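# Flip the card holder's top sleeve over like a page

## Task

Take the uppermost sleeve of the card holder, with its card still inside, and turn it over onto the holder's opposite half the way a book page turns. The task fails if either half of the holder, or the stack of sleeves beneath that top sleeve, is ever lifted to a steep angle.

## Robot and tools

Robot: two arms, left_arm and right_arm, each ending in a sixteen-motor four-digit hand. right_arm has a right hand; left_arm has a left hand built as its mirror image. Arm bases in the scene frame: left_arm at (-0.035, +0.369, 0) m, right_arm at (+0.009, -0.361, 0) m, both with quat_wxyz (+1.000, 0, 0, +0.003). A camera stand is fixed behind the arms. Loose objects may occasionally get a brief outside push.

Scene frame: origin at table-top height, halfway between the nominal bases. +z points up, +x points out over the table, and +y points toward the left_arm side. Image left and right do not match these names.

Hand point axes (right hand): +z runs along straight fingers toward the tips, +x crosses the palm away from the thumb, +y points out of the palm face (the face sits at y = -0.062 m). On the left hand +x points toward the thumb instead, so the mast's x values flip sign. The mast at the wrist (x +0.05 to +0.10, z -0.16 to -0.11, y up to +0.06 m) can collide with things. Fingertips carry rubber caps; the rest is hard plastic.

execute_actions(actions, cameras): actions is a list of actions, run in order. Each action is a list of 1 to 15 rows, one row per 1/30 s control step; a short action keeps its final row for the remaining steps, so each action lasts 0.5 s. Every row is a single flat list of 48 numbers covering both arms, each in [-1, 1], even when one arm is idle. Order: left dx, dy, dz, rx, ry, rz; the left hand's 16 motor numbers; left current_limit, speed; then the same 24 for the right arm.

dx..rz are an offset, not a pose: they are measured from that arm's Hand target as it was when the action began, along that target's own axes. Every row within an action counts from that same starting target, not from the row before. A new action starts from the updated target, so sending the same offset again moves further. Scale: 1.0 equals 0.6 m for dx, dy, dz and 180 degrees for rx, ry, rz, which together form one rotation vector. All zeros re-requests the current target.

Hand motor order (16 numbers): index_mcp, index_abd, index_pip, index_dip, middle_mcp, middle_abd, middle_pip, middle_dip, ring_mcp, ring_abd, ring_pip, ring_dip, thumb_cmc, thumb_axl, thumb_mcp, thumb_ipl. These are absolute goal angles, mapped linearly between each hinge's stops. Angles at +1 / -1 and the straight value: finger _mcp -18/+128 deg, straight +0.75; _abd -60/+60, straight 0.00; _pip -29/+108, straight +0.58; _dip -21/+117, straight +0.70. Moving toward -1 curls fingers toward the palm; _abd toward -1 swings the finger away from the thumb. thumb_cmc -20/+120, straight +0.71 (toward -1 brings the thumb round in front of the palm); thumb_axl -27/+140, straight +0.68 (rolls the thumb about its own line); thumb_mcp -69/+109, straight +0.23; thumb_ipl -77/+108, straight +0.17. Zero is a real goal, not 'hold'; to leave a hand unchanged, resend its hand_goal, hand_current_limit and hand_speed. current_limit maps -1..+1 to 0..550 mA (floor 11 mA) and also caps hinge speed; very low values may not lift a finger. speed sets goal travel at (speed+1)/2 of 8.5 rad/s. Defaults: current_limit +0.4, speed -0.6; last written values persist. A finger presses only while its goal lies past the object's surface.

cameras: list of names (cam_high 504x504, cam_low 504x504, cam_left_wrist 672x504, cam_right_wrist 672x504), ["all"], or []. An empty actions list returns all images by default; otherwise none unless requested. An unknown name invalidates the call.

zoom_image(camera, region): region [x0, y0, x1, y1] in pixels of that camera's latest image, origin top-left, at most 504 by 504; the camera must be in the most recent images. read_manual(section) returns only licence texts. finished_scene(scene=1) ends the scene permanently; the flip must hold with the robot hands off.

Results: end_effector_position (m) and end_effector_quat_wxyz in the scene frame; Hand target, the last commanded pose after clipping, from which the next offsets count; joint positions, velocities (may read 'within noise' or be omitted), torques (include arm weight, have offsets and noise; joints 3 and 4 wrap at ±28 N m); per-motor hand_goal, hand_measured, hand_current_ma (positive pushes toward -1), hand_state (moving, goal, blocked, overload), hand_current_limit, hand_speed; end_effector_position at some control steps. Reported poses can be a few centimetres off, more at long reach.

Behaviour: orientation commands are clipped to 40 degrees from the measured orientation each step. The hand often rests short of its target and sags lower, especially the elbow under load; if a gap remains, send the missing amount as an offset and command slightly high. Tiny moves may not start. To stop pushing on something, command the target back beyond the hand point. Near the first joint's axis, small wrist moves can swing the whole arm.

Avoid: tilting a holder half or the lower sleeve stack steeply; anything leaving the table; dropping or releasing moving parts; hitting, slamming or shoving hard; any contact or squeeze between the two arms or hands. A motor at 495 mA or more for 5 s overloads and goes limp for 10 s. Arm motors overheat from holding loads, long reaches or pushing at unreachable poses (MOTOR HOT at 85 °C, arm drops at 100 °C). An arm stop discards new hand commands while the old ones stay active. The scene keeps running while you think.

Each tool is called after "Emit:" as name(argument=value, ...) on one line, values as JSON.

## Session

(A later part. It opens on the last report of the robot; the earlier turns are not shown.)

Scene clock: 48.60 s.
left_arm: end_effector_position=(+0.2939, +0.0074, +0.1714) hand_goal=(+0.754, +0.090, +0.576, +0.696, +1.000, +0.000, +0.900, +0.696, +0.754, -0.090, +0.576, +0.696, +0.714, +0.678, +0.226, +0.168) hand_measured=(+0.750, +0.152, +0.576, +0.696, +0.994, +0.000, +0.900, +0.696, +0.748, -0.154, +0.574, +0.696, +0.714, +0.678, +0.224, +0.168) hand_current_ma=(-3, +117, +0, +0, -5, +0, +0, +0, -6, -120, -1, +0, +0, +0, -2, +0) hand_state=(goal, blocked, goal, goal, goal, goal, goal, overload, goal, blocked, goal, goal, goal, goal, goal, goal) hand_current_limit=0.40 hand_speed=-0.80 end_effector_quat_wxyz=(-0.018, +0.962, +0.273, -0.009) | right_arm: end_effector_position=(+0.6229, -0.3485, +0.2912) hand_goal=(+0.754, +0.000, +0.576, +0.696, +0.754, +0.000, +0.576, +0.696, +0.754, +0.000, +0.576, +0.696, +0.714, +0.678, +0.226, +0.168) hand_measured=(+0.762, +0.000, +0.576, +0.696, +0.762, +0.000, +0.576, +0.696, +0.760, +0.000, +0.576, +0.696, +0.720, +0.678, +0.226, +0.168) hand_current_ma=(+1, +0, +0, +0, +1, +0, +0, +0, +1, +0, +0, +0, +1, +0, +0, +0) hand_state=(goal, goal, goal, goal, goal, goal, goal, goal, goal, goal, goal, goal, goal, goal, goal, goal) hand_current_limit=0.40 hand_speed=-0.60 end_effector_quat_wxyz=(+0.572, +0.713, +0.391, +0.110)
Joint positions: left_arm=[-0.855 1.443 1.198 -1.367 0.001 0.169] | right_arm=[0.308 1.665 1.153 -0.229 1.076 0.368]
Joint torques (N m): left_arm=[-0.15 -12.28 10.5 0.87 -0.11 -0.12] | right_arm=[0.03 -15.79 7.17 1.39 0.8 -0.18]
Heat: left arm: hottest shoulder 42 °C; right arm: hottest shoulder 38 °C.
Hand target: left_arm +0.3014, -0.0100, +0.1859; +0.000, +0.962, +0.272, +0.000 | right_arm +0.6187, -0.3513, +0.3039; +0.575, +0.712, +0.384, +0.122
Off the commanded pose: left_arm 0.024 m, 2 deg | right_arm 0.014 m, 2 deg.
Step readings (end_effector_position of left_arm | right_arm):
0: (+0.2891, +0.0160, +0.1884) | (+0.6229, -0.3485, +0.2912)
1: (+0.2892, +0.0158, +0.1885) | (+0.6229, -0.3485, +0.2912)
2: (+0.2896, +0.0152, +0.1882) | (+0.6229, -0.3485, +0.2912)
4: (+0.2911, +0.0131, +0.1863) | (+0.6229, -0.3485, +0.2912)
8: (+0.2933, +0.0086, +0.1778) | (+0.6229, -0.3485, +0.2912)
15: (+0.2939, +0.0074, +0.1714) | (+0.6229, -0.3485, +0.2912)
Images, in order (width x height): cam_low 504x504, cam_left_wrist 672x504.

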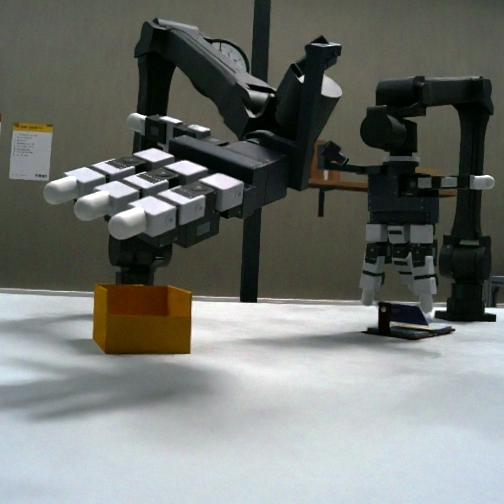

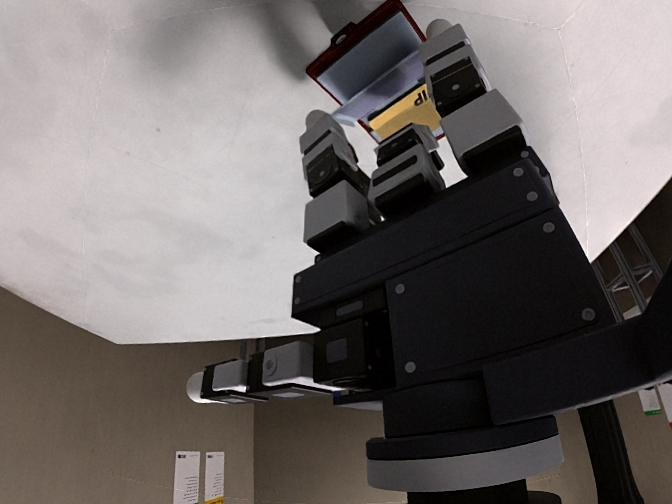

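Emit:
execute_actions(actions=[[[0,0.006,0.008,0,0,0,0.754,0.09,0.576,0.696,1,0,0.9,0.696,0.754,-0.09,0.576,0.696,0.714,0.678,0.226,0.168,0.4,-0.8,0,0,0,0,0,0,0.754,0,0.576,0.696,0.754,0,0.576,0.696,0.754,0,0.576,0.696,0.714,0.678,0.226,0.168,0.4,-0.6]]], cameras=["cam_low","cam_high","cam_left_wrist"])

Emit:
zoom_image(camera="cam_low", region=[345, 265, 485, 345])

Emit:
zoom_image(camera="cam_high", region=[235, 120, 335, 200])

Scene clock: 50.07 s.
left_arm: end_effector_position=(+0.2955, +0.0052, +0.1687) hand_goal=(+0.754, +0.090, +0.576, +0.696, +1.000, +0.000, +0.900, +0.696, +0.754, -0.090, +0.576, +0.696, +0.714, +0.678, +0.226, +0.168) hand_measured=(+0.752, +0.152, +0.576, +0.696, +0.994, +0.000, +0.900, +0.696, +0.750, -0.154, +0.574, +0.696, +0.714, +0.678, +0.224, +0.168) hand_current_ma=(-1, +117, +0, +0, -5, +0, +0, +0, -3, -120, -1, +0, +0, +0, -2, +0) hand_state=(goal, blocked, goal, goal, goal, goal, goal, overload, goal, blocked, goal, goal, goal, goal, goal, goal) hand_current_limit=0.40 hand_speed=-0.80 end_effector_quat_wxyz=(-0.017, +0.962, +0.274, -0.009) | right_arm: end_effector_position=(+0.6229, -0.3485, +0.2912) hand_goal=(+0.754, +0.000, +0.576, +0.696, +0.754, +0.000, +0.576, +0.696, +0.754, +0.000, +0.576, +0.696, +0.714, +0.678, +0.226, +0.168) hand_measured=(+0.762, +0.000, +0.576, +0.696, +0.762, +0.000, +0.576, +0.696, +0.760, +0.000, +0.576, +0.696, +0.720, +0.678, +0.226, +0.168) hand_current_ma=(+1, +0, +0, +0, +1, +0, +0, +0, +1, +0, +0, +0, +1, +0, +0, +0) hand_state=(goal, goal, goal, goal, goal, goal, goal, goal, goal, goal, goal, goal, goal, goal, goal, goal) hand_current_limit=0.40 hand_speed=-0.60 end_effector_quat_wxyz=(+0.572, +0.713, +0.391, +0.110)
Joint positions: left_arm=[-0.855 1.45 1.198 -1.358 0.001 0.168] | right_arm=[0.308 1.665 1.153 -0.229 1.076 0.368]
Joint torques (N m): left_arm=[-0.26 -12.04 10.36 0.91 -0.14 -0.09] | right_arm=[0.03 -15.74 7.1 1.46 0.8 -0.18]
Heat: left arm: hottest shoulder 42 °C; right arm: hottest shoulder 38 °C.
Hand target: left_arm +0.3034, -0.0131, +0.1811; +0.000, +0.962, +0.272, +0.000 | right_arm +0.6187, -0.3513, +0.3039; +0.575, +0.712, +0.384, +0.122
Off the commanded pose: left_arm 0.023 m, 2 deg | right_arm 0.014 m, 2 deg.
Step readings (end_effector_position of left_arm | right_arm):
0: (+0.2939, +0.0074, +0.1714) | (+0.6229, -0.3485, +0.2912)
1: (+0.2939, +0.0074, +0.1714) | (+0.6229, -0.3485, +0.2912)
2: (+0.2940, +0.0073, +0.1714) | (+0.6229, -0.3485, +0.2912)
4: (+0.2943, +0.0070, +0.1712) | (+0.6229, -0.3485, +0.2912)
8: (+0.2950, +0.0060, +0.1697) | (+0.6229, -0.3485, +0.2912)
15: (+0.2955, +0.0052, +0.1687) | (+0.6229, -0.3485, +0.2912)
Images, in order (width x height): cam_high 504x504, cam_low 504x504, cam_left_wrist 672x504.

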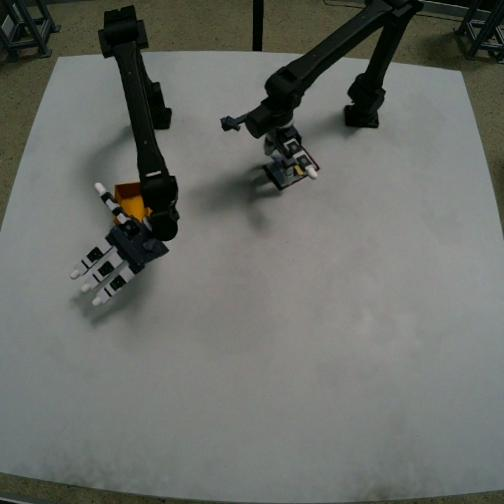

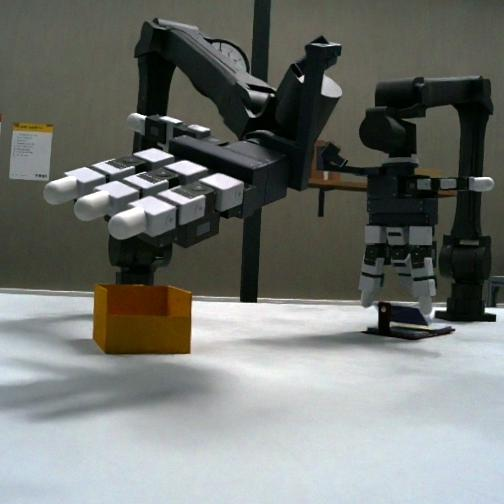

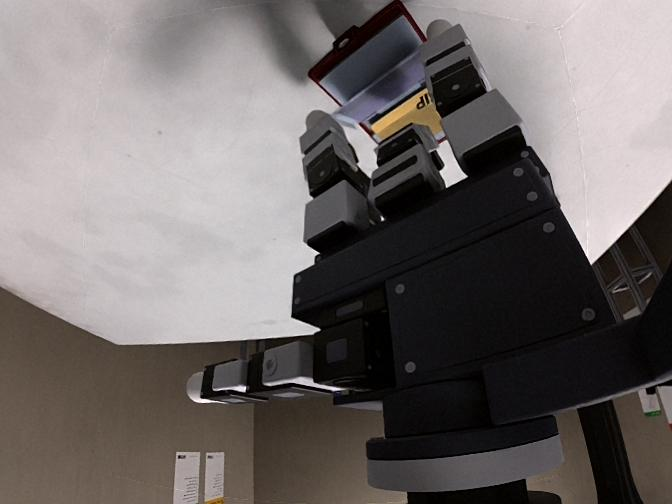

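Scaled by 3.600 from the camera's 504x504 image, which has a finer 720x720 frame.

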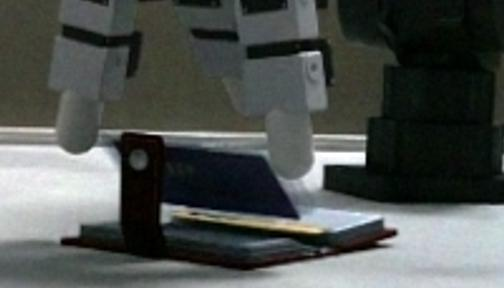

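Scaled by 5.040 from the camera's 504x504 image, which has a finer 720x720 frame.

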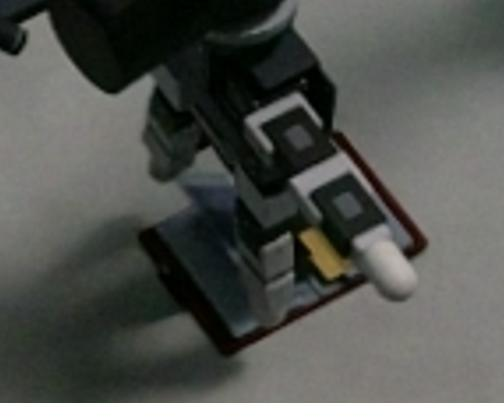

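Emit:
execute_actions(actions=[[[0,0.007,0.018,0,0,0,0.754,0.09,0.576,0.696,1,0,0.9,0.696,0.754,-0.09,0.576,0.696,0.714,0.678,0.226,0.168,0.4,-0.8,0,0,0,0,0,0,0.754,0,0.576,0.696,0.754,0,0.576,0.696,0.754,0,0.576,0.696,0.714,0.678,0.226,0.168,0.4,-0.6]]], cameras=["cam_low","cam_left_wrist"])

Emit:
zoom_image(camera="cam_low", region=[345, 265, 485, 345])

Emit:
zoom_image(camera="cam_left_wrist", region=[230, 0, 490, 180])

Scene clock: 51.33 s.
left_arm: end_effector_position=(+0.2998, -0.0008, +0.1612) hand_goal=(+0.754, +0.090, +0.576, +0.696, +1.000, +0.000, +0.900, +0.696, +0.754, -0.090, +0.576, +0.696, +0.714, +0.678, +0.226, +0.168) hand_measured=(+0.752, +0.152, +0.576, +0.696, +0.994, +0.000, +0.900, +0.696, +0.752, -0.154, +0.574, +0.696, +0.714, +0.678, +0.224, +0.168) hand_current_ma=(-1, +117, +0, +0, -5, +0, +0, +0, -1, -120, +0, +0, +0, +0, -2, +0) hand_state=(goal, blocked, goal, goal, goal, goal, goal, overload, goal, blocked, goal, goal, goal, goal, goal, goal) hand_current_limit=0.40 hand_speed=-0.80 end_effector_quat_wxyz=(-0.014, +0.962, +0.274, -0.007) | right_arm: end_effector_position=(+0.6229, -0.3485, +0.2912) hand_goal=(+0.754, +0.000, +0.576, +0.696, +0.754, +0.000, +0.576, +0.696, +0.754, +0.000, +0.576, +0.696, +0.714, +0.678, +0.226, +0.168) hand_measured=(+0.762, +0.000, +0.576, +0.696, +0.762, +0.000, +0.576, +0.696, +0.760, +0.000, +0.576, +0.696, +0.720, +0.678, +0.226, +0.168) hand_current_ma=(+1, +0, +0, +0, +1, +0, +0, +0, +1, +0, +0, +0, +1, +0, +0, +0) hand_state=(goal, goal, goal, goal, goal, goal, goal, goal, goal, goal, goal, goal, goal, goal, goal, goal) hand_current_limit=0.40 hand_speed=-0.60 end_effector_quat_wxyz=(+0.572, +0.713, +0.391, +0.110)
Joint positions: left_arm=[-0.857 1.47 1.198 -1.331 0.001 0.166] | right_arm=[0.308 1.665 1.153 -0.229 1.076 0.368]
Joint torques (N m): left_arm=[0.15 -12.4 9.63 1.09 -0.12 -0.11] | right_arm=[0.15 -15.91 7.16 1.47 0.81 -0.18]
Heat: left arm: hottest shoulder 42 °C; right arm: hottest shoulder 38 °C.
Hand target: left_arm +0.3055, -0.0166, +0.1702; +0.000, +0.962, +0.272, +0.000 | right_arm +0.6187, -0.3513, +0.3039; +0.575, +0.712, +0.384, +0.122
Off the commanded pose: left_arm 0.019 m, 2 deg | right_arm 0.014 m, 2 deg.
Step readings (end_effector_position of left_arm | right_arm):
0: (+0.2955, +0.0053, +0.1687) | (+0.6229, -0.3485, +0.2912)
1: (+0.2955, +0.0053, +0.1687) | (+0.6229, -0.3485, +0.2912)
2: (+0.2959, +0.0049, +0.1685) | (+0.6229, -0.3485, +0.2912)
4: (+0.2970, +0.0033, +0.1676) | (+0.6229, -0.3485, +0.2912)
8: (+0.2989, +0.0003, +0.1634) | (+0.6229, -0.3485, +0.2912)
15: (+0.2998, -0.0008, +0.1612) | (+0.6229, -0.3485, +0.2912)
Images, in order (width x height): cam_low 504x504, cam_left_wrist 672x504.

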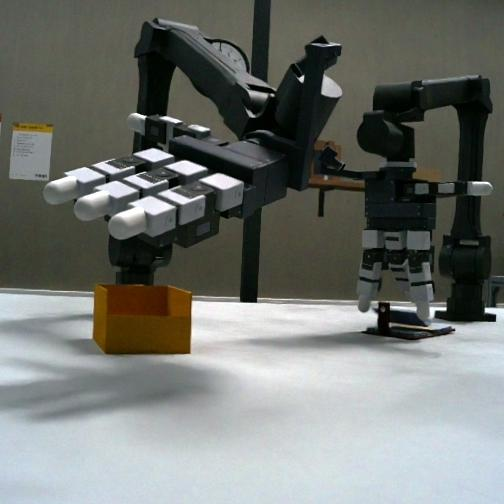

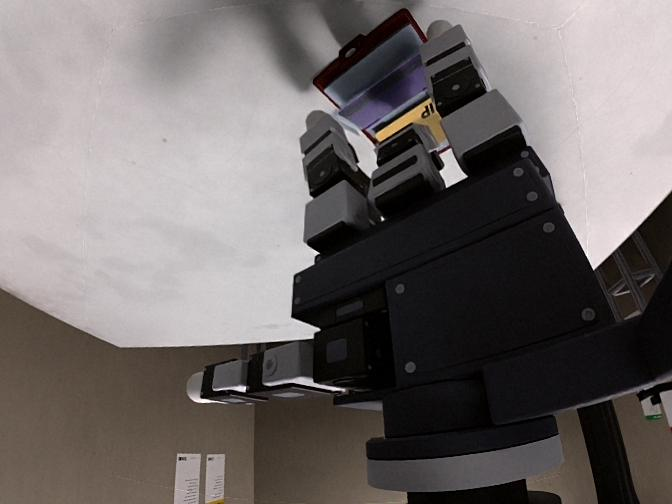

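Scaled by 3.600 from the camera's 504x504 image, which has a finer 720x720 frame.

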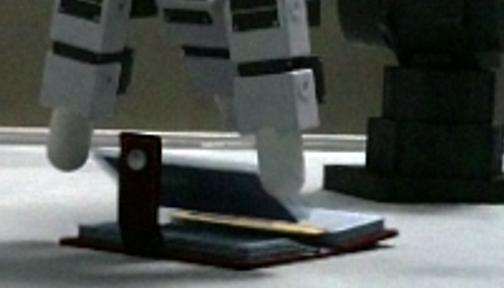

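Scaled by 1.938 from the camera's 672x504 image, which has a finer 960x720 frame.

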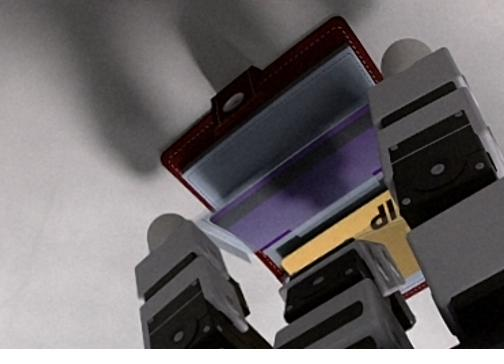

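Emit:
execute_actions(actions=[[[0,-0.002,0.023,0,0,0,0.754,0.09,0.576,0.696,1,0,0.9,0.696,0.754,-0.09,0.576,0.696,0.714,0.678,0.226,0.168,0.4,-0.8,0,0,0,0,0,0,0.754,0,0.576,0.696,0.754,0,0.576,0.696,0.754,0,0.576,0.696,0.714,0.678,0.226,0.168,0.4,-0.6]]], cameras=["cam_low","cam_left_wrist"])

Emit:
zoom_image(camera="cam_low", region=[345, 265, 485, 345])

Emit:
zoom_image(camera="cam_left_wrist", region=[230, 0, 490, 180])

Scene clock: 52.37 s.
left_arm: end_effector_position=(+0.3056, -0.0074, +0.1610) hand_goal=(+0.754, +0.090, +0.576, +0.696, +1.000, +0.000, +0.900, +0.696, +0.754, -0.090, +0.576, +0.696, +0.714, +0.678, +0.226, +0.168) hand_measured=(+0.752, +0.152, +0.576, +0.696, +0.994, +0.000, +0.900, +0.696, +0.754, -0.154, +0.576, +0.696, +0.714, +0.678, +0.224, +0.168) hand_current_ma=(-1, +117, +0, +0, -5, +0, +0, +0, +0, -120, +0, +0, +0, +0, -2, +0) hand_state=(goal, blocked, goal, goal, goal, goal, goal, overload, goal, blocked, goal, goal, goal, goal, goal, goal) hand_current_limit=0.40 hand_speed=-0.80 end_effector_quat_wxyz=(-0.002, +0.962, +0.274, -0.001) | right_arm: end_effector_position=(+0.6229, -0.3485, +0.2912) hand_goal=(+0.754, +0.000, +0.576, +0.696, +0.754, +0.000, +0.576, +0.696, +0.754, +0.000, +0.576, +0.696, +0.714, +0.678, +0.226, +0.168) hand_measured=(+0.762, +0.000, +0.576, +0.696, +0.762, +0.000, +0.576, +0.696, +0.760, +0.000, +0.576, +0.696, +0.720, +0.678, +0.226, +0.168) hand_current_ma=(+1, +0, +0, +0, +1, +0, +0, +0, +1, +0, +0, +0, +1, +0, +0, +0) hand_state=(goal, goal, goal, goal, goal, goal, goal, goal, goal, goal, goal, goal, goal, goal, goal, goal) hand_current_limit=0.40 hand_speed=-0.60 end_effector_quat_wxyz=(+0.572, +0.713, +0.391, +0.110)
Joint positions: left_arm=[-0.857 1.477 1.198 -1.297 0.001 0.166] | right_arm=[0.308 1.665 1.153 -0.229 1.076 0.368]
Joint torques (N m): left_arm=[-0.15 -12.63 7.51 1.28 -0.15 -0.13] | right_arm=[0.09 -15.68 7.2 1.43 0.79 -0.17]
Heat: left arm: hottest shoulder 42 °C; right arm: hottest shoulder 38 °C.
Hand target: left_arm +0.3049, -0.0156, +0.1564; +0.000, +0.962, +0.272, +0.000 | right_arm +0.6187, -0.3513, +0.3039; +0.575, +0.712, +0.384, +0.122
Off the commanded pose: left_arm 0.009 m, 0 deg | right_arm 0.014 m, 2 deg.
Step readings (end_effector_position of left_arm | right_arm):
0: (+0.2998, -0.0008, +0.1612) | (+0.6229, -0.3485, +0.2912)
1: (+0.2998, -0.0009, +0.1613) | (+0.6229, -0.3485, +0.2912)
2: (+0.3003, -0.0014, +0.1615) | (+0.6229, -0.3485, +0.2912)
4: (+0.3019, -0.0032, +0.1619) | (+0.6229, -0.3485, +0.2912)
8: (+0.3047, -0.0064, +0.1618) | (+0.6229, -0.3485, +0.2912)
15: (+0.3055, -0.0073, +0.1609) | (+0.6229, -0.3485, +0.2912)
Images, in order (width x height): cam_low 504x504, cam_left_wrist 672x504.

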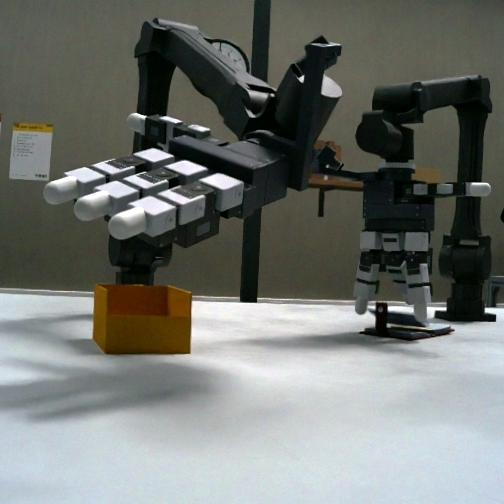

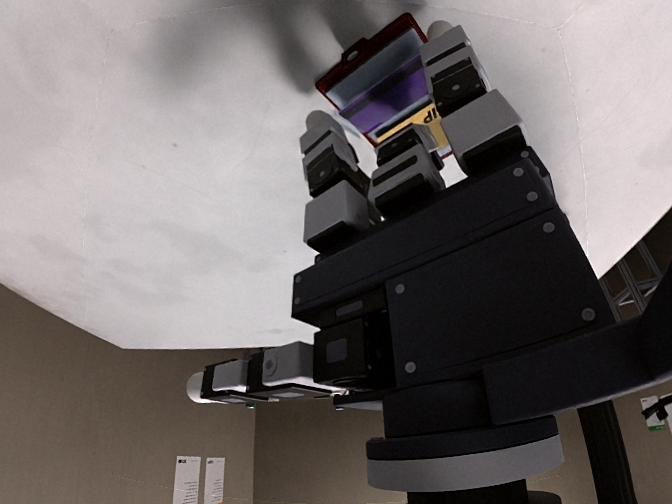

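Scaled by 3.600 from the camera's 504x504 image, which has a finer 720x720 frame.

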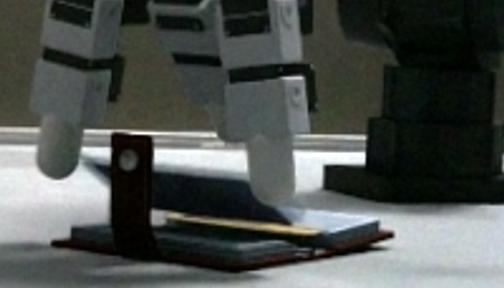

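Scaled by 1.938 from the camera's 672x504 image, which has a finer 960x720 frame.

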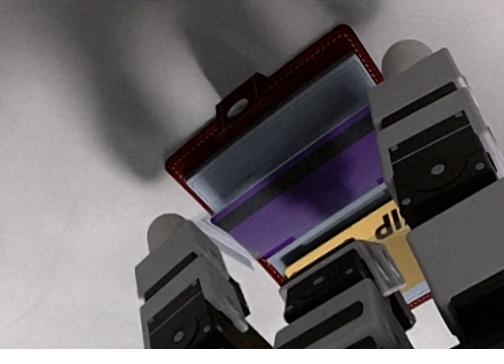

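Emit:
execute_actions(actions=[[[0,-0.006,0.02,0,0,0,0.754,0.09,0.576,0.696,1,0,0.9,0.696,0.754,-0.09,0.576,0.696,0.714,0.678,0.226,0.168,0.4,-0.8,0,0,0,0,0,0,0.754,0,0.576,0.696,0.754,0,0.576,0.696,0.754,0,0.576,0.696,0.714,0.678,0.226,0.168,0.4,-0.6]]], cameras=["cam_low","cam_left_wrist"])

Emit:
zoom_image(camera="cam_low", region=[345, 265, 485, 345])

Emit:
zoom_image(camera="cam_left_wrist", region=[230, 0, 490, 180])

Scene clock: 53.60 s.
left_arm: end_effector_position=(+0.3068, -0.0088, +0.1552) hand_goal=(+0.754, +0.090, +0.576, +0.696, +1.000, +0.000, +0.900, +0.696, +0.754, -0.090, +0.576, +0.696, +0.714, +0.678, +0.226, +0.168) hand_measured=(+0.752, +0.152, +0.576, +0.696, +0.994, +0.000, +0.900, +0.696, +0.752, -0.154, +0.576, +0.696, +0.714, +0.678, +0.224, +0.168) hand_current_ma=(-1, +115, +0, +0, -5, +0, +0, +0, -2, -120, +0, +0, +0, +0, -2, +0) hand_state=(goal, blocked, goal, goal, goal, goal, goal, overload, goal, blocked, goal, goal, goal, goal, goal, goal) hand_current_limit=0.40 hand_speed=-0.80 end_effector_quat_wxyz=(+0.006, +0.962, +0.274, +0.002) | right_arm: end_effector_position=(+0.6229, -0.3485, +0.2912) hand_goal=(+0.754, +0.000, +0.576, +0.696, +0.754, +0.000, +0.576, +0.696, +0.754, +0.000, +0.576, +0.696, +0.714, +0.678, +0.226, +0.168) hand_measured=(+0.762, +0.000, +0.576, +0.696, +0.762, +0.000, +0.576, +0.696, +0.760, +0.000, +0.576, +0.696, +0.720, +0.678, +0.226, +0.168) hand_current_ma=(+1, +0, +0, +0, +1, +0, +0, +0, +1, +0, +0, +0, +1, +0, +0, +0) hand_state=(goal, goal, goal, goal, goal, goal, goal, goal, goal, goal, goal, goal, goal, goal, goal, goal) hand_current_limit=0.40 hand_speed=-0.60 end_effector_quat_wxyz=(+0.572, +0.713, +0.391, +0.110)
Joint positions: left_arm=[-0.857 1.477 1.179 -1.26 0.001 0.166] | right_arm=[0.308 1.665 1.153 -0.229 1.076 0.368]
Joint torques (N m): left_arm=[-0.38 -11.99 6.76 1.13 -0.14 -0.11] | right_arm=[0.09 -15.62 7.16 1.46 0.81 -0.18]
Heat: left arm: hottest shoulder 42 °C; right arm: hottest shoulder 38 °C.
Hand target: left_arm +0.3030, -0.0125, +0.1445; +0.000, +0.962, +0.272, +0.000 | right_arm +0.6187, -0.3513, +0.3039; +0.575, +0.712, +0.384, +0.122
Off the commanded pose: left_arm 0.012 m, 1 deg | right_arm 0.014 m, 2 deg.
Step readings (end_effector_position of left_arm | right_arm):
0: (+0.3056, -0.0074, +0.1610) | (+0.6229, -0.3485, +0.2912)
1: (+0.3056, -0.0075, +0.1610) | (+0.6229, -0.3485, +0.2912)
2: (+0.3059, -0.0078, +0.1609) | (+0.6229, -0.3485, +0.2912)
4: (+0.3068, -0.0089, +0.1600) | (+0.6229, -0.3485, +0.2912)
8: (+0.3068, -0.0088, +0.1563) | (+0.6229, -0.3485, +0.2912)
15: (+0.3068, -0.0088, +0.1552) | (+0.6229, -0.3485, +0.2912)
Images, in order (width x height): cam_low 504x504, cam_left_wrist 672x504.

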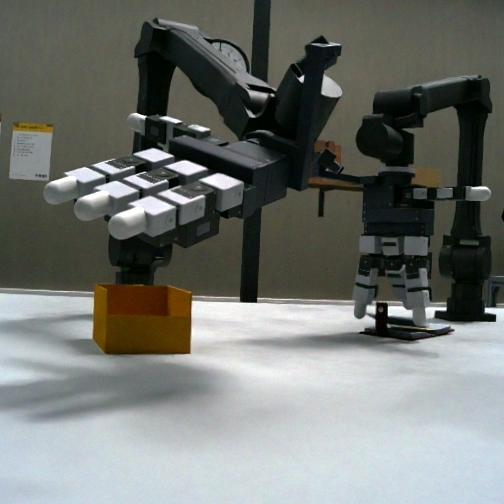

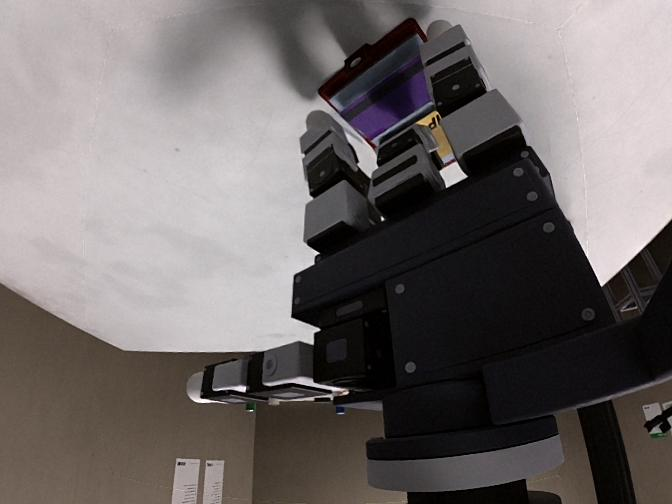

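Scaled by 3.600 from the camera's 504x504 image, which has a finer 720x720 frame.

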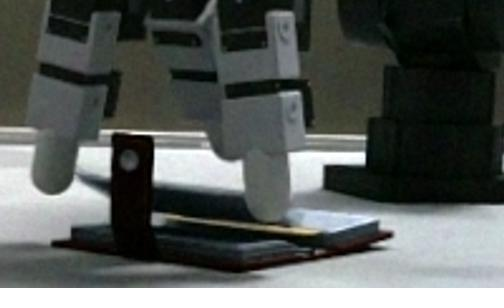

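Scaled by 1.938 from the camera's 672x504 image, which has a finer 960x720 frame.

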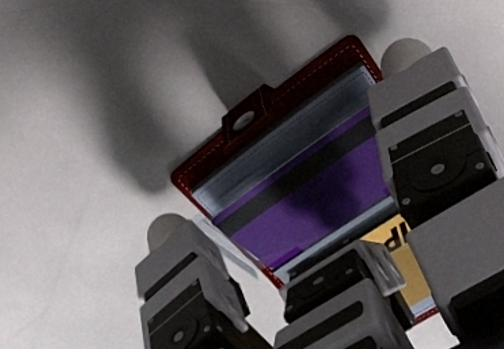

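Emit:
execute_actions(actions=[[[0,-0.008,0.014,0,0,0,0.754,0.09,0.576,0.696,1,0,0.9,0.696,0.754,-0.09,0.576,0.696,0.714,0.678,0.226,0.168,0.4,-0.8,0,0,0,0,0,0,0.754,0,0.576,0.696,0.754,0,0.576,0.696,0.754,0,0.576,0.696,0.714,0.678,0.226,0.168,0.4,-0.6]]], cameras=["cam_low","cam_left_wrist"])

Emit:
zoom_image(camera="cam_low", region=[345, 265, 485, 345])

Emit:
zoom_image(camera="cam_left_wrist", region=[230, 0, 490, 180])

Scene clock: 55.03 s.
left_arm: end_effector_position=(+0.3034, -0.0049, +0.1438) hand_goal=(+0.754, +0.090, +0.576, +0.696, +1.000, +0.000, +0.900, +0.696, +0.754, -0.090, +0.576, +0.696, +0.714, +0.678, +0.226, +0.168) hand_measured=(+0.752, +0.150, +0.576, +0.696, +0.994, +0.000, +0.900, +0.696, +0.750, -0.154, +0.576, +0.696, +0.714, +0.678, +0.224, +0.168) hand_current_ma=(-1, +109, +0, +0, -5, +0, +0, +0, -3, -120, +0, +0, +0, +0, -2, +0) hand_state=(goal, blocked, goal, goal, goal, goal, goal, overload, goal, blocked, goal, goal, goal, goal, goal, goal) hand_current_limit=0.40 hand_speed=-0.80 end_effector_quat_wxyz=(+0.002, +0.962, +0.274, +0.001) | right_arm: end_effector_position=(+0.6229, -0.3485, +0.2912) hand_goal=(+0.754, +0.000, +0.576, +0.696, +0.754, +0.000, +0.576, +0.696, +0.754, +0.000, +0.576, +0.696, +0.714, +0.678, +0.226, +0.168) hand_measured=(+0.762, +0.000, +0.576, +0.696, +0.762, +0.000, +0.576, +0.696, +0.760, +0.000, +0.576, +0.696, +0.720, +0.678, +0.226, +0.168) hand_current_ma=(+1, +0, +0, +0, +1, +0, +0, +0, +1, +0, +0, +0, +1, +0, +0, +0) hand_state=(goal, goal, goal, goal, goal, goal, goal, goal, goal, goal, goal, goal, goal, goal, goal, goal) hand_current_limit=0.40 hand_speed=-0.60 end_effector_quat_wxyz=(+0.572, +0.713, +0.391, +0.110)
Joint positions: left_arm=[-0.857 1.477 1.149 -1.238 0.001 0.166] | right_arm=[0.308 1.665 1.153 -0.229 1.076 0.368]
Joint torques (N m): left_arm=[0.44 -12.22 6.76 1.18 -0.13 -0.1] | right_arm=[0.09 -15.62 7.21 1.51 0.79 -0.18]
Heat: left arm: hottest shoulder 42 °C; right arm: hottest shoulder 38 °C.
Hand target: left_arm +0.3005, -0.0085, +0.1361; +0.000, +0.962, +0.272, +0.000 | right_arm +0.6187, -0.3513, +0.3039; +0.575, +0.712, +0.384, +0.122
Off the commanded pose: left_arm 0.009 m, 0 deg | right_arm 0.014 m, 2 deg.
Step readings (end_effector_position of left_arm | right_arm):
0: (+0.3068, -0.0088, +0.1552) | (+0.6229, -0.3485, +0.2912)
1: (+0.3068, -0.0088, +0.1550) | (+0.6229, -0.3485, +0.2912)
2: (+0.3068, -0.0088, +0.1544) | (+0.6229, -0.3485, +0.2912)
4: (+0.3065, -0.0085, +0.1518) | (+0.6229, -0.3485, +0.2912)
8: (+0.3040, -0.0057, +0.1454) | (+0.6229, -0.3485, +0.2912)
15: (+0.3034, -0.0049, +0.1438) | (+0.6229, -0.3485, +0.2912)
Images, in order (width x height): cam_low 504x504, cam_left_wrist 672x504.

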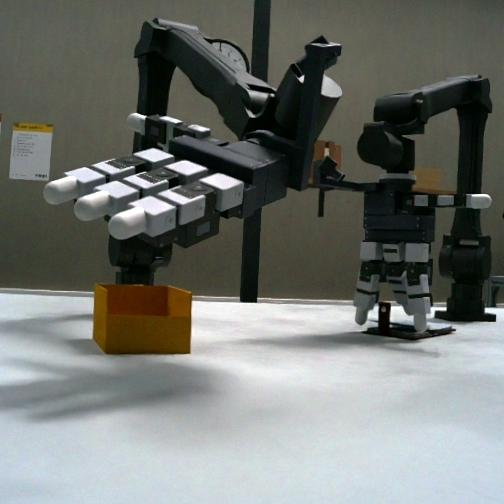

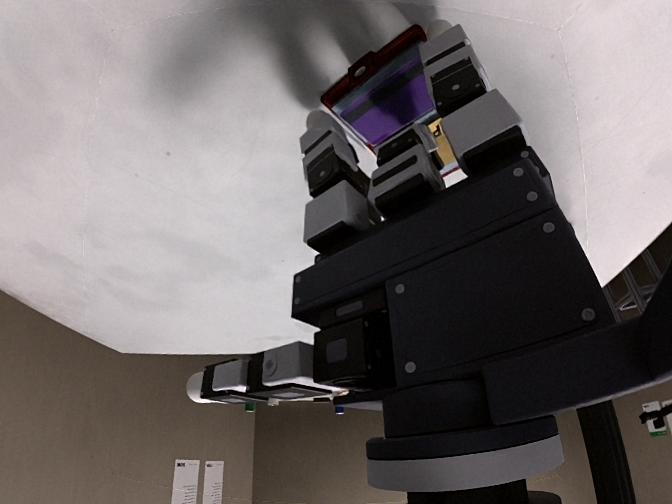

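Scaled by 3.600 from the camera's 504x504 image, which has a finer 720x720 frame.

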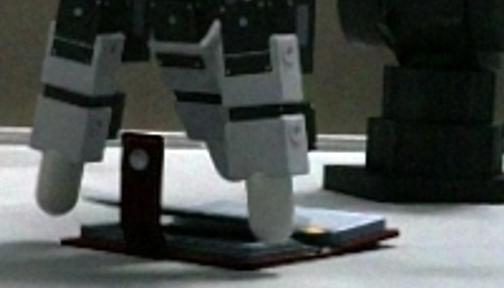

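Scaled by 1.938 from the camera's 672x504 image, which has a finer 960x720 frame.

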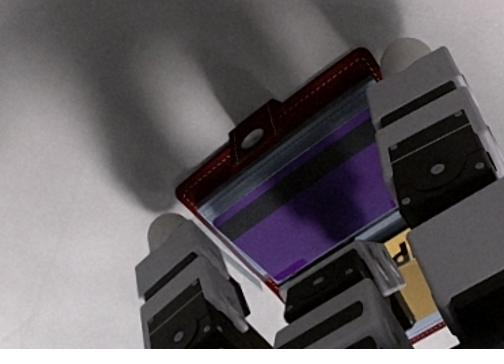

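Emit:
execute_actions(actions=[[[0,-0.002,0.009,0,0,0,0.754,0.09,0.576,0.696,1,0,0.9,0.696,0.754,-0.09,0.576,0.696,0.714,0.678,0.226,0.168,0.4,-0.8,0,0,0,0,0,0,0.754,0,0.576,0.696,0.754,0,0.576,0.696,0.754,0,0.576,0.696,0.714,0.678,0.226,0.168,0.4,-0.6]]], cameras=["cam_low","cam_left_wrist"])

Emit:
zoom_image(camera="cam_low", region=[345, 265, 485, 345])

Emit:
zoom_image(camera="cam_left_wrist", region=[230, 0, 490, 180])

Scene clock: 56.07 s.
left_arm: end_effector_position=(+0.3032, -0.0047, +0.1400) hand_goal=(+0.754, +0.090, +0.576, +0.696, +1.000, +0.000, +0.900, +0.696, +0.754, -0.090, +0.576, +0.696, +0.714, +0.678, +0.226, +0.168) hand_measured=(+0.752, +0.148, +0.576, +0.696, +0.994, +0.000, +0.900, +0.696, +0.750, -0.154, +0.576, +0.696, +0.714, +0.678, +0.224, +0.168) hand_current_ma=(-1, +107, +0, +0, -5, +0, +0, +0, -3, -119, +0, +0, +0, +0, -2, +0) hand_state=(goal, blocked, goal, goal, goal, goal, goal, overload, goal, blocked, goal, goal, goal, goal, goal, goal) hand_current_limit=0.40 hand_speed=-0.80 end_effector_quat_wxyz=(+0.005, +0.962, +0.274, +0.002) | right_arm: end_effector_position=(+0.6229, -0.3485, +0.2912) hand_goal=(+0.754, +0.000, +0.576, +0.696, +0.754, +0.000, +0.576, +0.696, +0.754, +0.000, +0.576, +0.696, +0.714, +0.678, +0.226, +0.168) hand_measured=(+0.762, +0.000, +0.576, +0.696, +0.762, +0.000, +0.576, +0.696, +0.760, +0.000, +0.576, +0.696, +0.720, +0.678, +0.226, +0.168) hand_current_ma=(+1, +0, +0, +0, +1, +0, +0, +0, +1, +0, +0, +0, +1, +0, +0, +0) hand_state=(goal, goal, goal, goal, goal, goal, goal, goal, goal, goal, goal, goal, goal, goal, goal, goal) hand_current_limit=0.40 hand_speed=-0.60 end_effector_quat_wxyz=(+0.572, +0.713, +0.391, +0.110)
Joint positions: left_arm=[-0.857 1.477 1.137 -1.221 0.001 0.166] | right_arm=[0.308 1.665 1.153 -0.229 1.076 0.368]
Joint torques (N m): left_arm=[0.85 -11.93 6.61 1.11 -0.16 -0.07] | right_arm=[0.15 -15.85 7.17 1.46 0.81 -0.18]
Heat: left arm: hottest shoulder 42 °C; right arm: hottest shoulder 38 °C.
Hand target: left_arm +0.2999, -0.0074, +0.1307; +0.000, +0.962, +0.272, +0.000 | right_arm +0.6187, -0.3513, +0.3039; +0.575, +0.712, +0.384, +0.122
Off the commanded pose: left_arm 0.010 m, 1 deg | right_arm 0.014 m, 2 deg.
Step readings (end_effector_position of left_arm | right_arm):
0: (+0.3034, -0.0049, +0.1438) | (+0.6229, -0.3485, +0.2912)
1: (+0.3034, -0.0050, +0.1439) | (+0.6229, -0.3485, +0.2912)
2: (+0.3033, -0.0049, +0.1435) | (+0.6229, -0.3485, +0.2912)
4: (+0.3034, -0.0049, +0.1424) | (+0.6229, -0.3485, +0.2912)
8: (+0.3032, -0.0047, +0.1404) | (+0.6229, -0.3485, +0.2912)
15: (+0.3032, -0.0047, +0.1400) | (+0.6229, -0.3485, +0.2912)
Images, in order (width x height): cam_low 504x504, cam_left_wrist 672x504.

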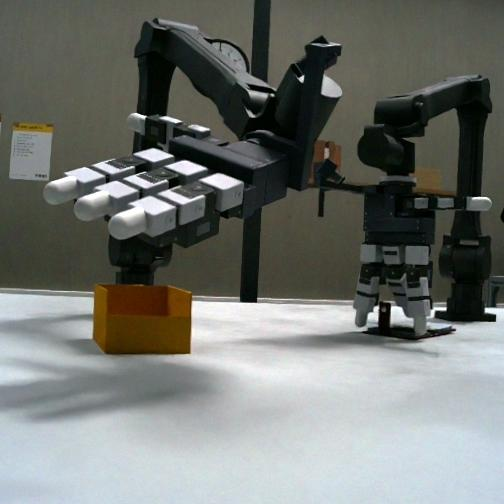

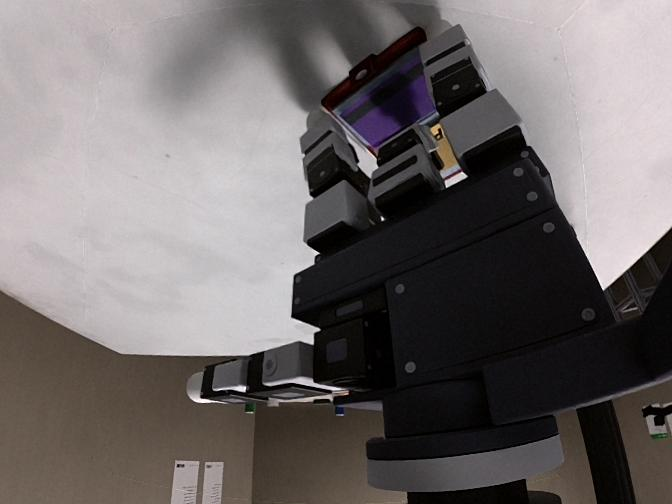

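Scaled by 3.600 from the camera's 504x504 image, which has a finer 720x720 frame.

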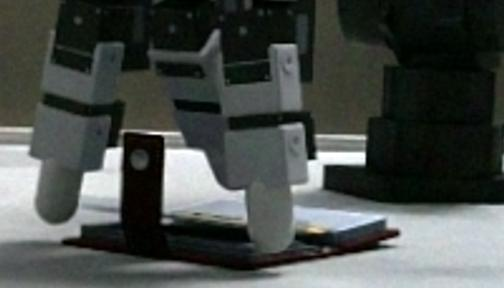

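Scaled by 1.938 from the camera's 672x504 image, which has a finer 960x720 frame.

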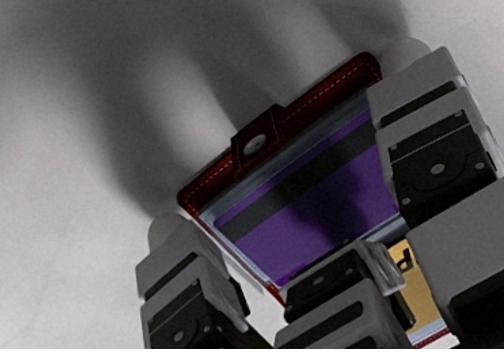

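Emit:
execute_actions(actions=[[[0,0,0.003,0,0,0,0.754,0.14,0.576,0.696,1,0,0.9,0.696,0.754,-0.14,0.576,0.696,0.714,0.678,0.226,0.168,0.4,-0.9,0,0,0,0,0,0,0.754,0,0.576,0.696,0.754,0,0.576,0.696,0.754,0,0.576,0.696,0.714,0.678,0.226,0.168,0.4,-0.6]],[[0,0,0,0,0,0,0.754,0.23,0.576,0.696,1,0,0.9,0.696,0.754,-0.23,0.576,0.696,0.714,0.678,0.226,0.168,0.4,-0.9,0,0,0,0,0,0,0.754,0,0.576,0.696,0.754,0,0.576,0.696,0.754,0,0.576,0.696,0.714,0.678,0.226,0.168,0.4,-0.6]]], cameras=["cam_low","cam_left_wrist"])

Emit:
zoom_image(camera="cam_low", region=[345, 265, 485, 345])

Emit:
zoom_image(camera="cam_left_wrist", region=[230, 0, 490, 180])

Scene clock: 57.77 s.
left_arm: end_effector_position=(+0.3033, -0.0048, +0.1391) hand_goal=(+0.754, +0.230, +0.576, +0.696, +1.000, +0.000, +0.900, +0.696, +0.754, -0.230, +0.576, +0.696, +0.714, +0.678, +0.226, +0.168) hand_measured=(+0.752, +0.226, +0.576, +0.696, +0.994, +0.000, +0.900, +0.696, +0.752, -0.224, +0.576, +0.696, +0.714, +0.678, +0.224, +0.168) hand_current_ma=(-1, -3, +0, +0, -5, +0, +0, +0, -2, +3, +0, +0, +0, +0, -2, +0) hand_state=(goal, goal, goal, goal, goal, goal, goal, overload, goal, goal, goal, goal, goal, goal, goal, goal) hand_current_limit=0.40 hand_speed=-0.90 end_effector_quat_wxyz=(+0.006, +0.962, +0.274, +0.002) | right_arm: end_effector_position=(+0.6229, -0.3485, +0.2912) hand_goal=(+0.754, +0.000, +0.576, +0.696, +0.754, +0.000, +0.576, +0.696, +0.754, +0.000, +0.576, +0.696, +0.714, +0.678, +0.226, +0.168) hand_measured=(+0.762, +0.000, +0.576, +0.696, +0.762, +0.000, +0.576, +0.696, +0.760, +0.000, +0.576, +0.696, +0.720, +0.678, +0.226, +0.168) hand_current_ma=(+1, +0, +0, +0, +1, +0, +0, +0, +1, +0, +0, +0, +1, +0, +0, +0) hand_state=(goal, goal, goal, goal, goal, goal, goal, goal, goal, goal, goal, goal, goal, goal, goal, goal) hand_current_limit=0.40 hand_speed=-0.60 end_effector_quat_wxyz=(+0.572, +0.713, +0.391, +0.110)
Joint positions: left_arm=[-0.857 1.477 1.134 -1.216 0.001 0.166] | right_arm=[0.308 1.665 1.153 -0.229 1.076 0.368]
Joint torques (N m): left_arm=[0.62 -12.04 6.67 1.05 -0.16 -0.05] | right_arm=[0.09 -15.68 7.16 1.47 0.79 -0.18]
Heat: left arm: hottest shoulder 42 °C; right arm: hottest shoulder 38 °C.
Hand target: left_arm +0.2998, -0.0074, +0.1288; +0.000, +0.962, +0.272, +0.000 | right_arm +0.6187, -0.3513, +0.3039; +0.575, +0.712, +0.384, +0.122
Off the commanded pose: left_arm 0.011 m, 1 deg | right_arm 0.014 m, 2 deg.
Step readings (end_effector_position of left_arm | right_arm):
0: (+0.3032, -0.0047, +0.1400) | (+0.6229, -0.3485, +0.2912)
1: (+0.3032, -0.0047, +0.1400) | (+0.6229, -0.3485, +0.2912)
2: (+0.3032, -0.0047, +0.1400) | (+0.6229, -0.3485, +0.2912)
4: (+0.3033, -0.0048, +0.1401) | (+0.6229, -0.3485, +0.2912)
8: (+0.3034, -0.0049, +0.1396) | (+0.6229, -0.3485, +0.2912)
15: (+0.3033, -0.0048, +0.1391) | (+0.6229, -0.3485, +0.2912)
16: (+0.3033, -0.0048, +0.1391) | (+0.6229, -0.3485, +0.2912)
17: (+0.3033, -0.0048, +0.1391) | (+0.6229, -0.3485, +0.2912)
19: (+0.3033, -0.0048, +0.1391) | (+0.6229, -0.3485, +0.2912)
23: (+0.3033, -0.0048, +0.1391) | (+0.6229, -0.3485, +0.2912)
30: (+0.3033, -0.0048, +0.1391) | (+0.6229, -0.3485, +0.2912)
Images, in order (width x height): cam_low 504x504, cam_left_wrist 672x504.

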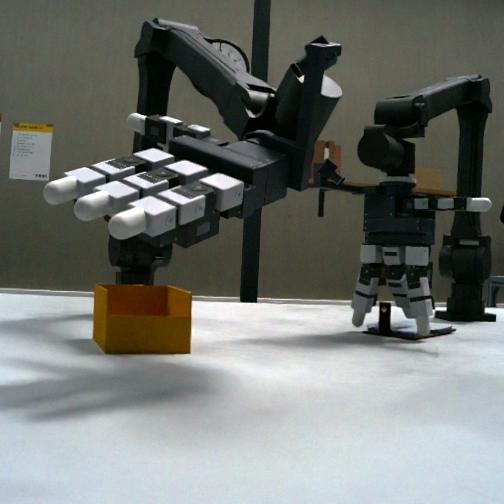

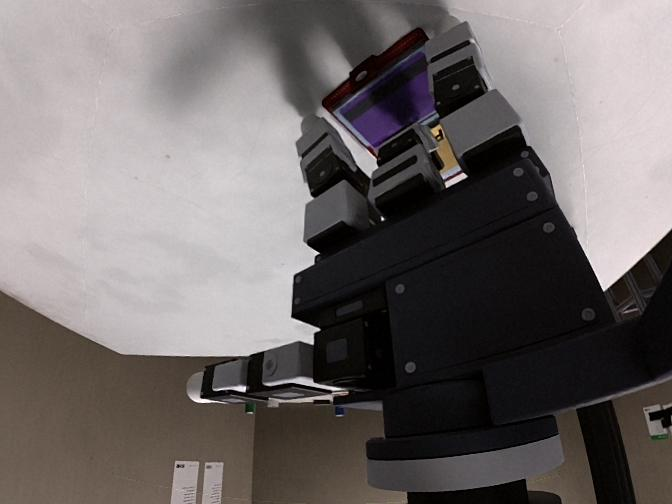

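Scaled by 3.600 from the camera's 504x504 image, which has a finer 720x720 frame.

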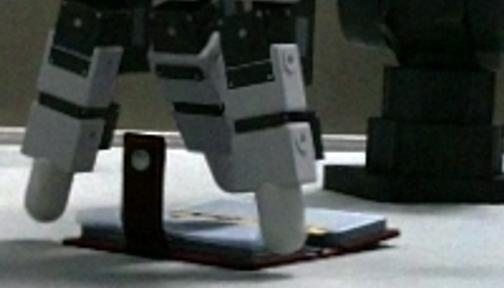

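Scaled by 1.938 from the camera's 672x504 image, which has a finer 960x720 frame.

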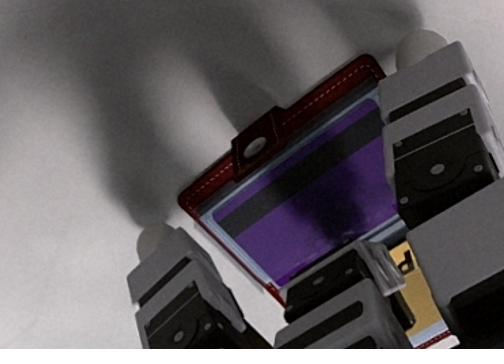

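Emit:
execute_actions(actions=[[[0,0.005,-0.045,0,0,0,0.754,0.28,0.576,0.696,1,0,0.9,0.696,0.754,-0.28,0.576,0.696,0.714,0.678,0.226,0.168,0.4,-0.8,0,0,0,0,0,0,0.754,0,0.576,0.696,0.754,0,0.576,0.696,0.754,0,0.576,0.696,0.714,0.678,0.226,0.168,0.4,-0.6]],[[0,0.005,-0.05,0,0,0,0.754,0.28,0.576,0.696,1,0,0.9,0.696,0.754,-0.28,0.576,0.696,0.714,0.678,0.226,0.168,0.4,-0.8,0,0,0,0,0,0,0.754,0,0.576,0.696,0.754,0,0.576,0.696,0.754,0,0.576,0.696,0.714,0.678,0.226,0.168,0.4,-0.6]]], cameras=["cam_low","cam_left_wrist"])

Emit:
zoom_image(camera="cam_low", region=[345, 265, 485, 345])

Scene clock: 59.37 s.
left_arm: end_effector_position=(+0.2978, +0.0014, +0.1643) hand_goal=(+0.754, +0.280, +0.576, +0.696, +1.000, +0.000, +0.900, +0.696, +0.754, -0.280, +0.576, +0.696, +0.714, +0.678, +0.226, +0.168) hand_measured=(+0.752, +0.274, +0.576, +0.696, +0.994, +0.000, +0.900, +0.696, +0.752, -0.274, +0.576, +0.696, +0.714, +0.678, +0.224, +0.168) hand_current_ma=(-1, -3, +0, +0, -5, +0, +0, +0, -2, +4, +0, +0, +0, +0, -2, +0) hand_state=(goal, goal, goal, goal, goal, goal, goal, overload, goal, goal, goal, goal, goal, goal, goal, goal) hand_current_limit=0.40 hand_speed=-0.80 end_effector_quat_wxyz=(-0.017, +0.962, +0.274, -0.008) | right_arm: end_effector_position=(+0.6229, -0.3485, +0.2912) hand_goal=(+0.754, +0.000, +0.576, +0.696, +0.754, +0.000, +0.576, +0.696, +0.754, +0.000, +0.576, +0.696, +0.714, +0.678, +0.226, +0.168) hand_measured=(+0.762, +0.000, +0.576, +0.696, +0.762, +0.000, +0.576, +0.696, +0.760, +0.000, +0.576, +0.696, +0.720, +0.678, +0.226, +0.168) hand_current_ma=(+1, +0, +0, +0, +1, +0, +0, +0, +1, +0, +0, +0, +1, +0, +0, +0) hand_state=(goal, goal, goal, goal, goal, goal, goal, goal, goal, goal, goal, goal, goal, goal, goal, goal) hand_current_limit=0.40 hand_speed=-0.60 end_effector_quat_wxyz=(+0.572, +0.713, +0.391, +0.110)
Joint positions: left_arm=[-0.857 1.464 1.2 -1.345 0.001 0.166] | right_arm=[0.308 1.665 1.153 -0.229 1.076 0.368]
Joint torques (N m): left_arm=[0.03 -13.1 10.96 -0.01 -0.17 -0.1] | right_arm=[0.15 -15.68 7.21 1.44 0.81 -0.18]
Heat: left arm: hottest shoulder 42 °C; right arm: hottest shoulder 38 °C.
Hand target: left_arm +0.3030, -0.0126, +0.1859; +0.000, +0.962, +0.272, +0.000 | right_arm +0.6187, -0.3513, +0.3039; +0.575, +0.712, +0.384, +0.122
Off the commanded pose: left_arm 0.026 m, 2 deg | right_arm 0.014 m, 2 deg.
Step readings (end_effector_position of left_arm | right_arm):
0: (+0.3033, -0.0048, +0.1391) | (+0.6229, -0.3485, +0.2912)
1: (+0.3033, -0.0048, +0.1391) | (+0.6229, -0.3485, +0.2912)
2: (+0.3032, -0.0048, +0.1391) | (+0.6229, -0.3485, +0.2912)
4: (+0.3014, -0.0026, +0.1381) | (+0.6229, -0.3485, +0.2912)
8: (+0.2972, +0.0021, +0.1359) | (+0.6229, -0.3485, +0.2912)
15: (+0.2955, +0.0041, +0.1351) | (+0.6229, -0.3485, +0.2912)
16: (+0.2953, +0.0043, +0.1351) | (+0.6229, -0.3485, +0.2912)
17: (+0.2948, +0.0049, +0.1357) | (+0.6229, -0.3485, +0.2912)
19: (+0.2935, +0.0063, +0.1393) | (+0.6229, -0.3485, +0.2912)
23: (+0.2960, +0.0035, +0.1531) | (+0.6229, -0.3485, +0.2912)
30: (+0.2983, +0.0008, +0.1645) | (+0.6229, -0.3485, +0.2912)
Images, in order (width x height): cam_low 504x504, cam_left_wrist 672x504.

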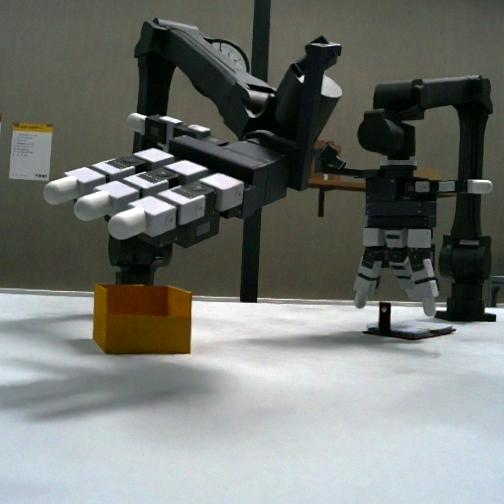

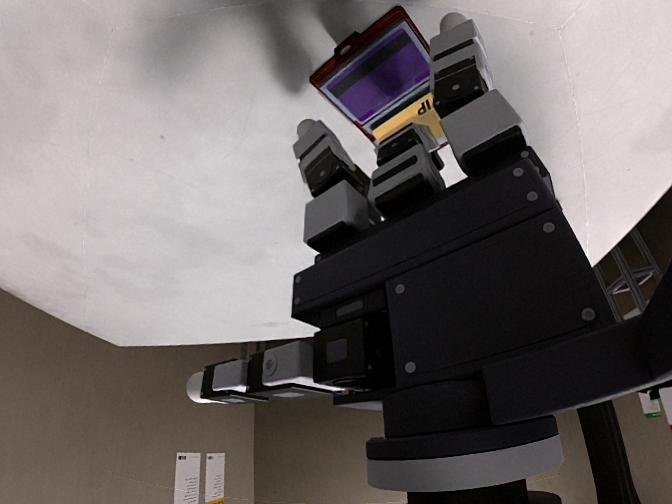

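Scaled by 3.600 from the camera's 504x504 image, which has a finer 720x720 frame.

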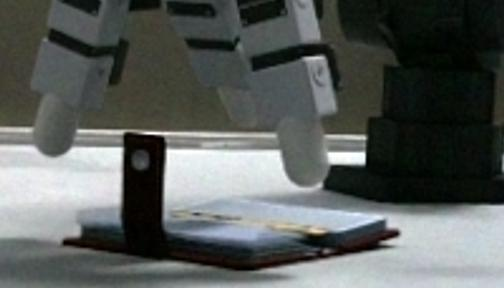

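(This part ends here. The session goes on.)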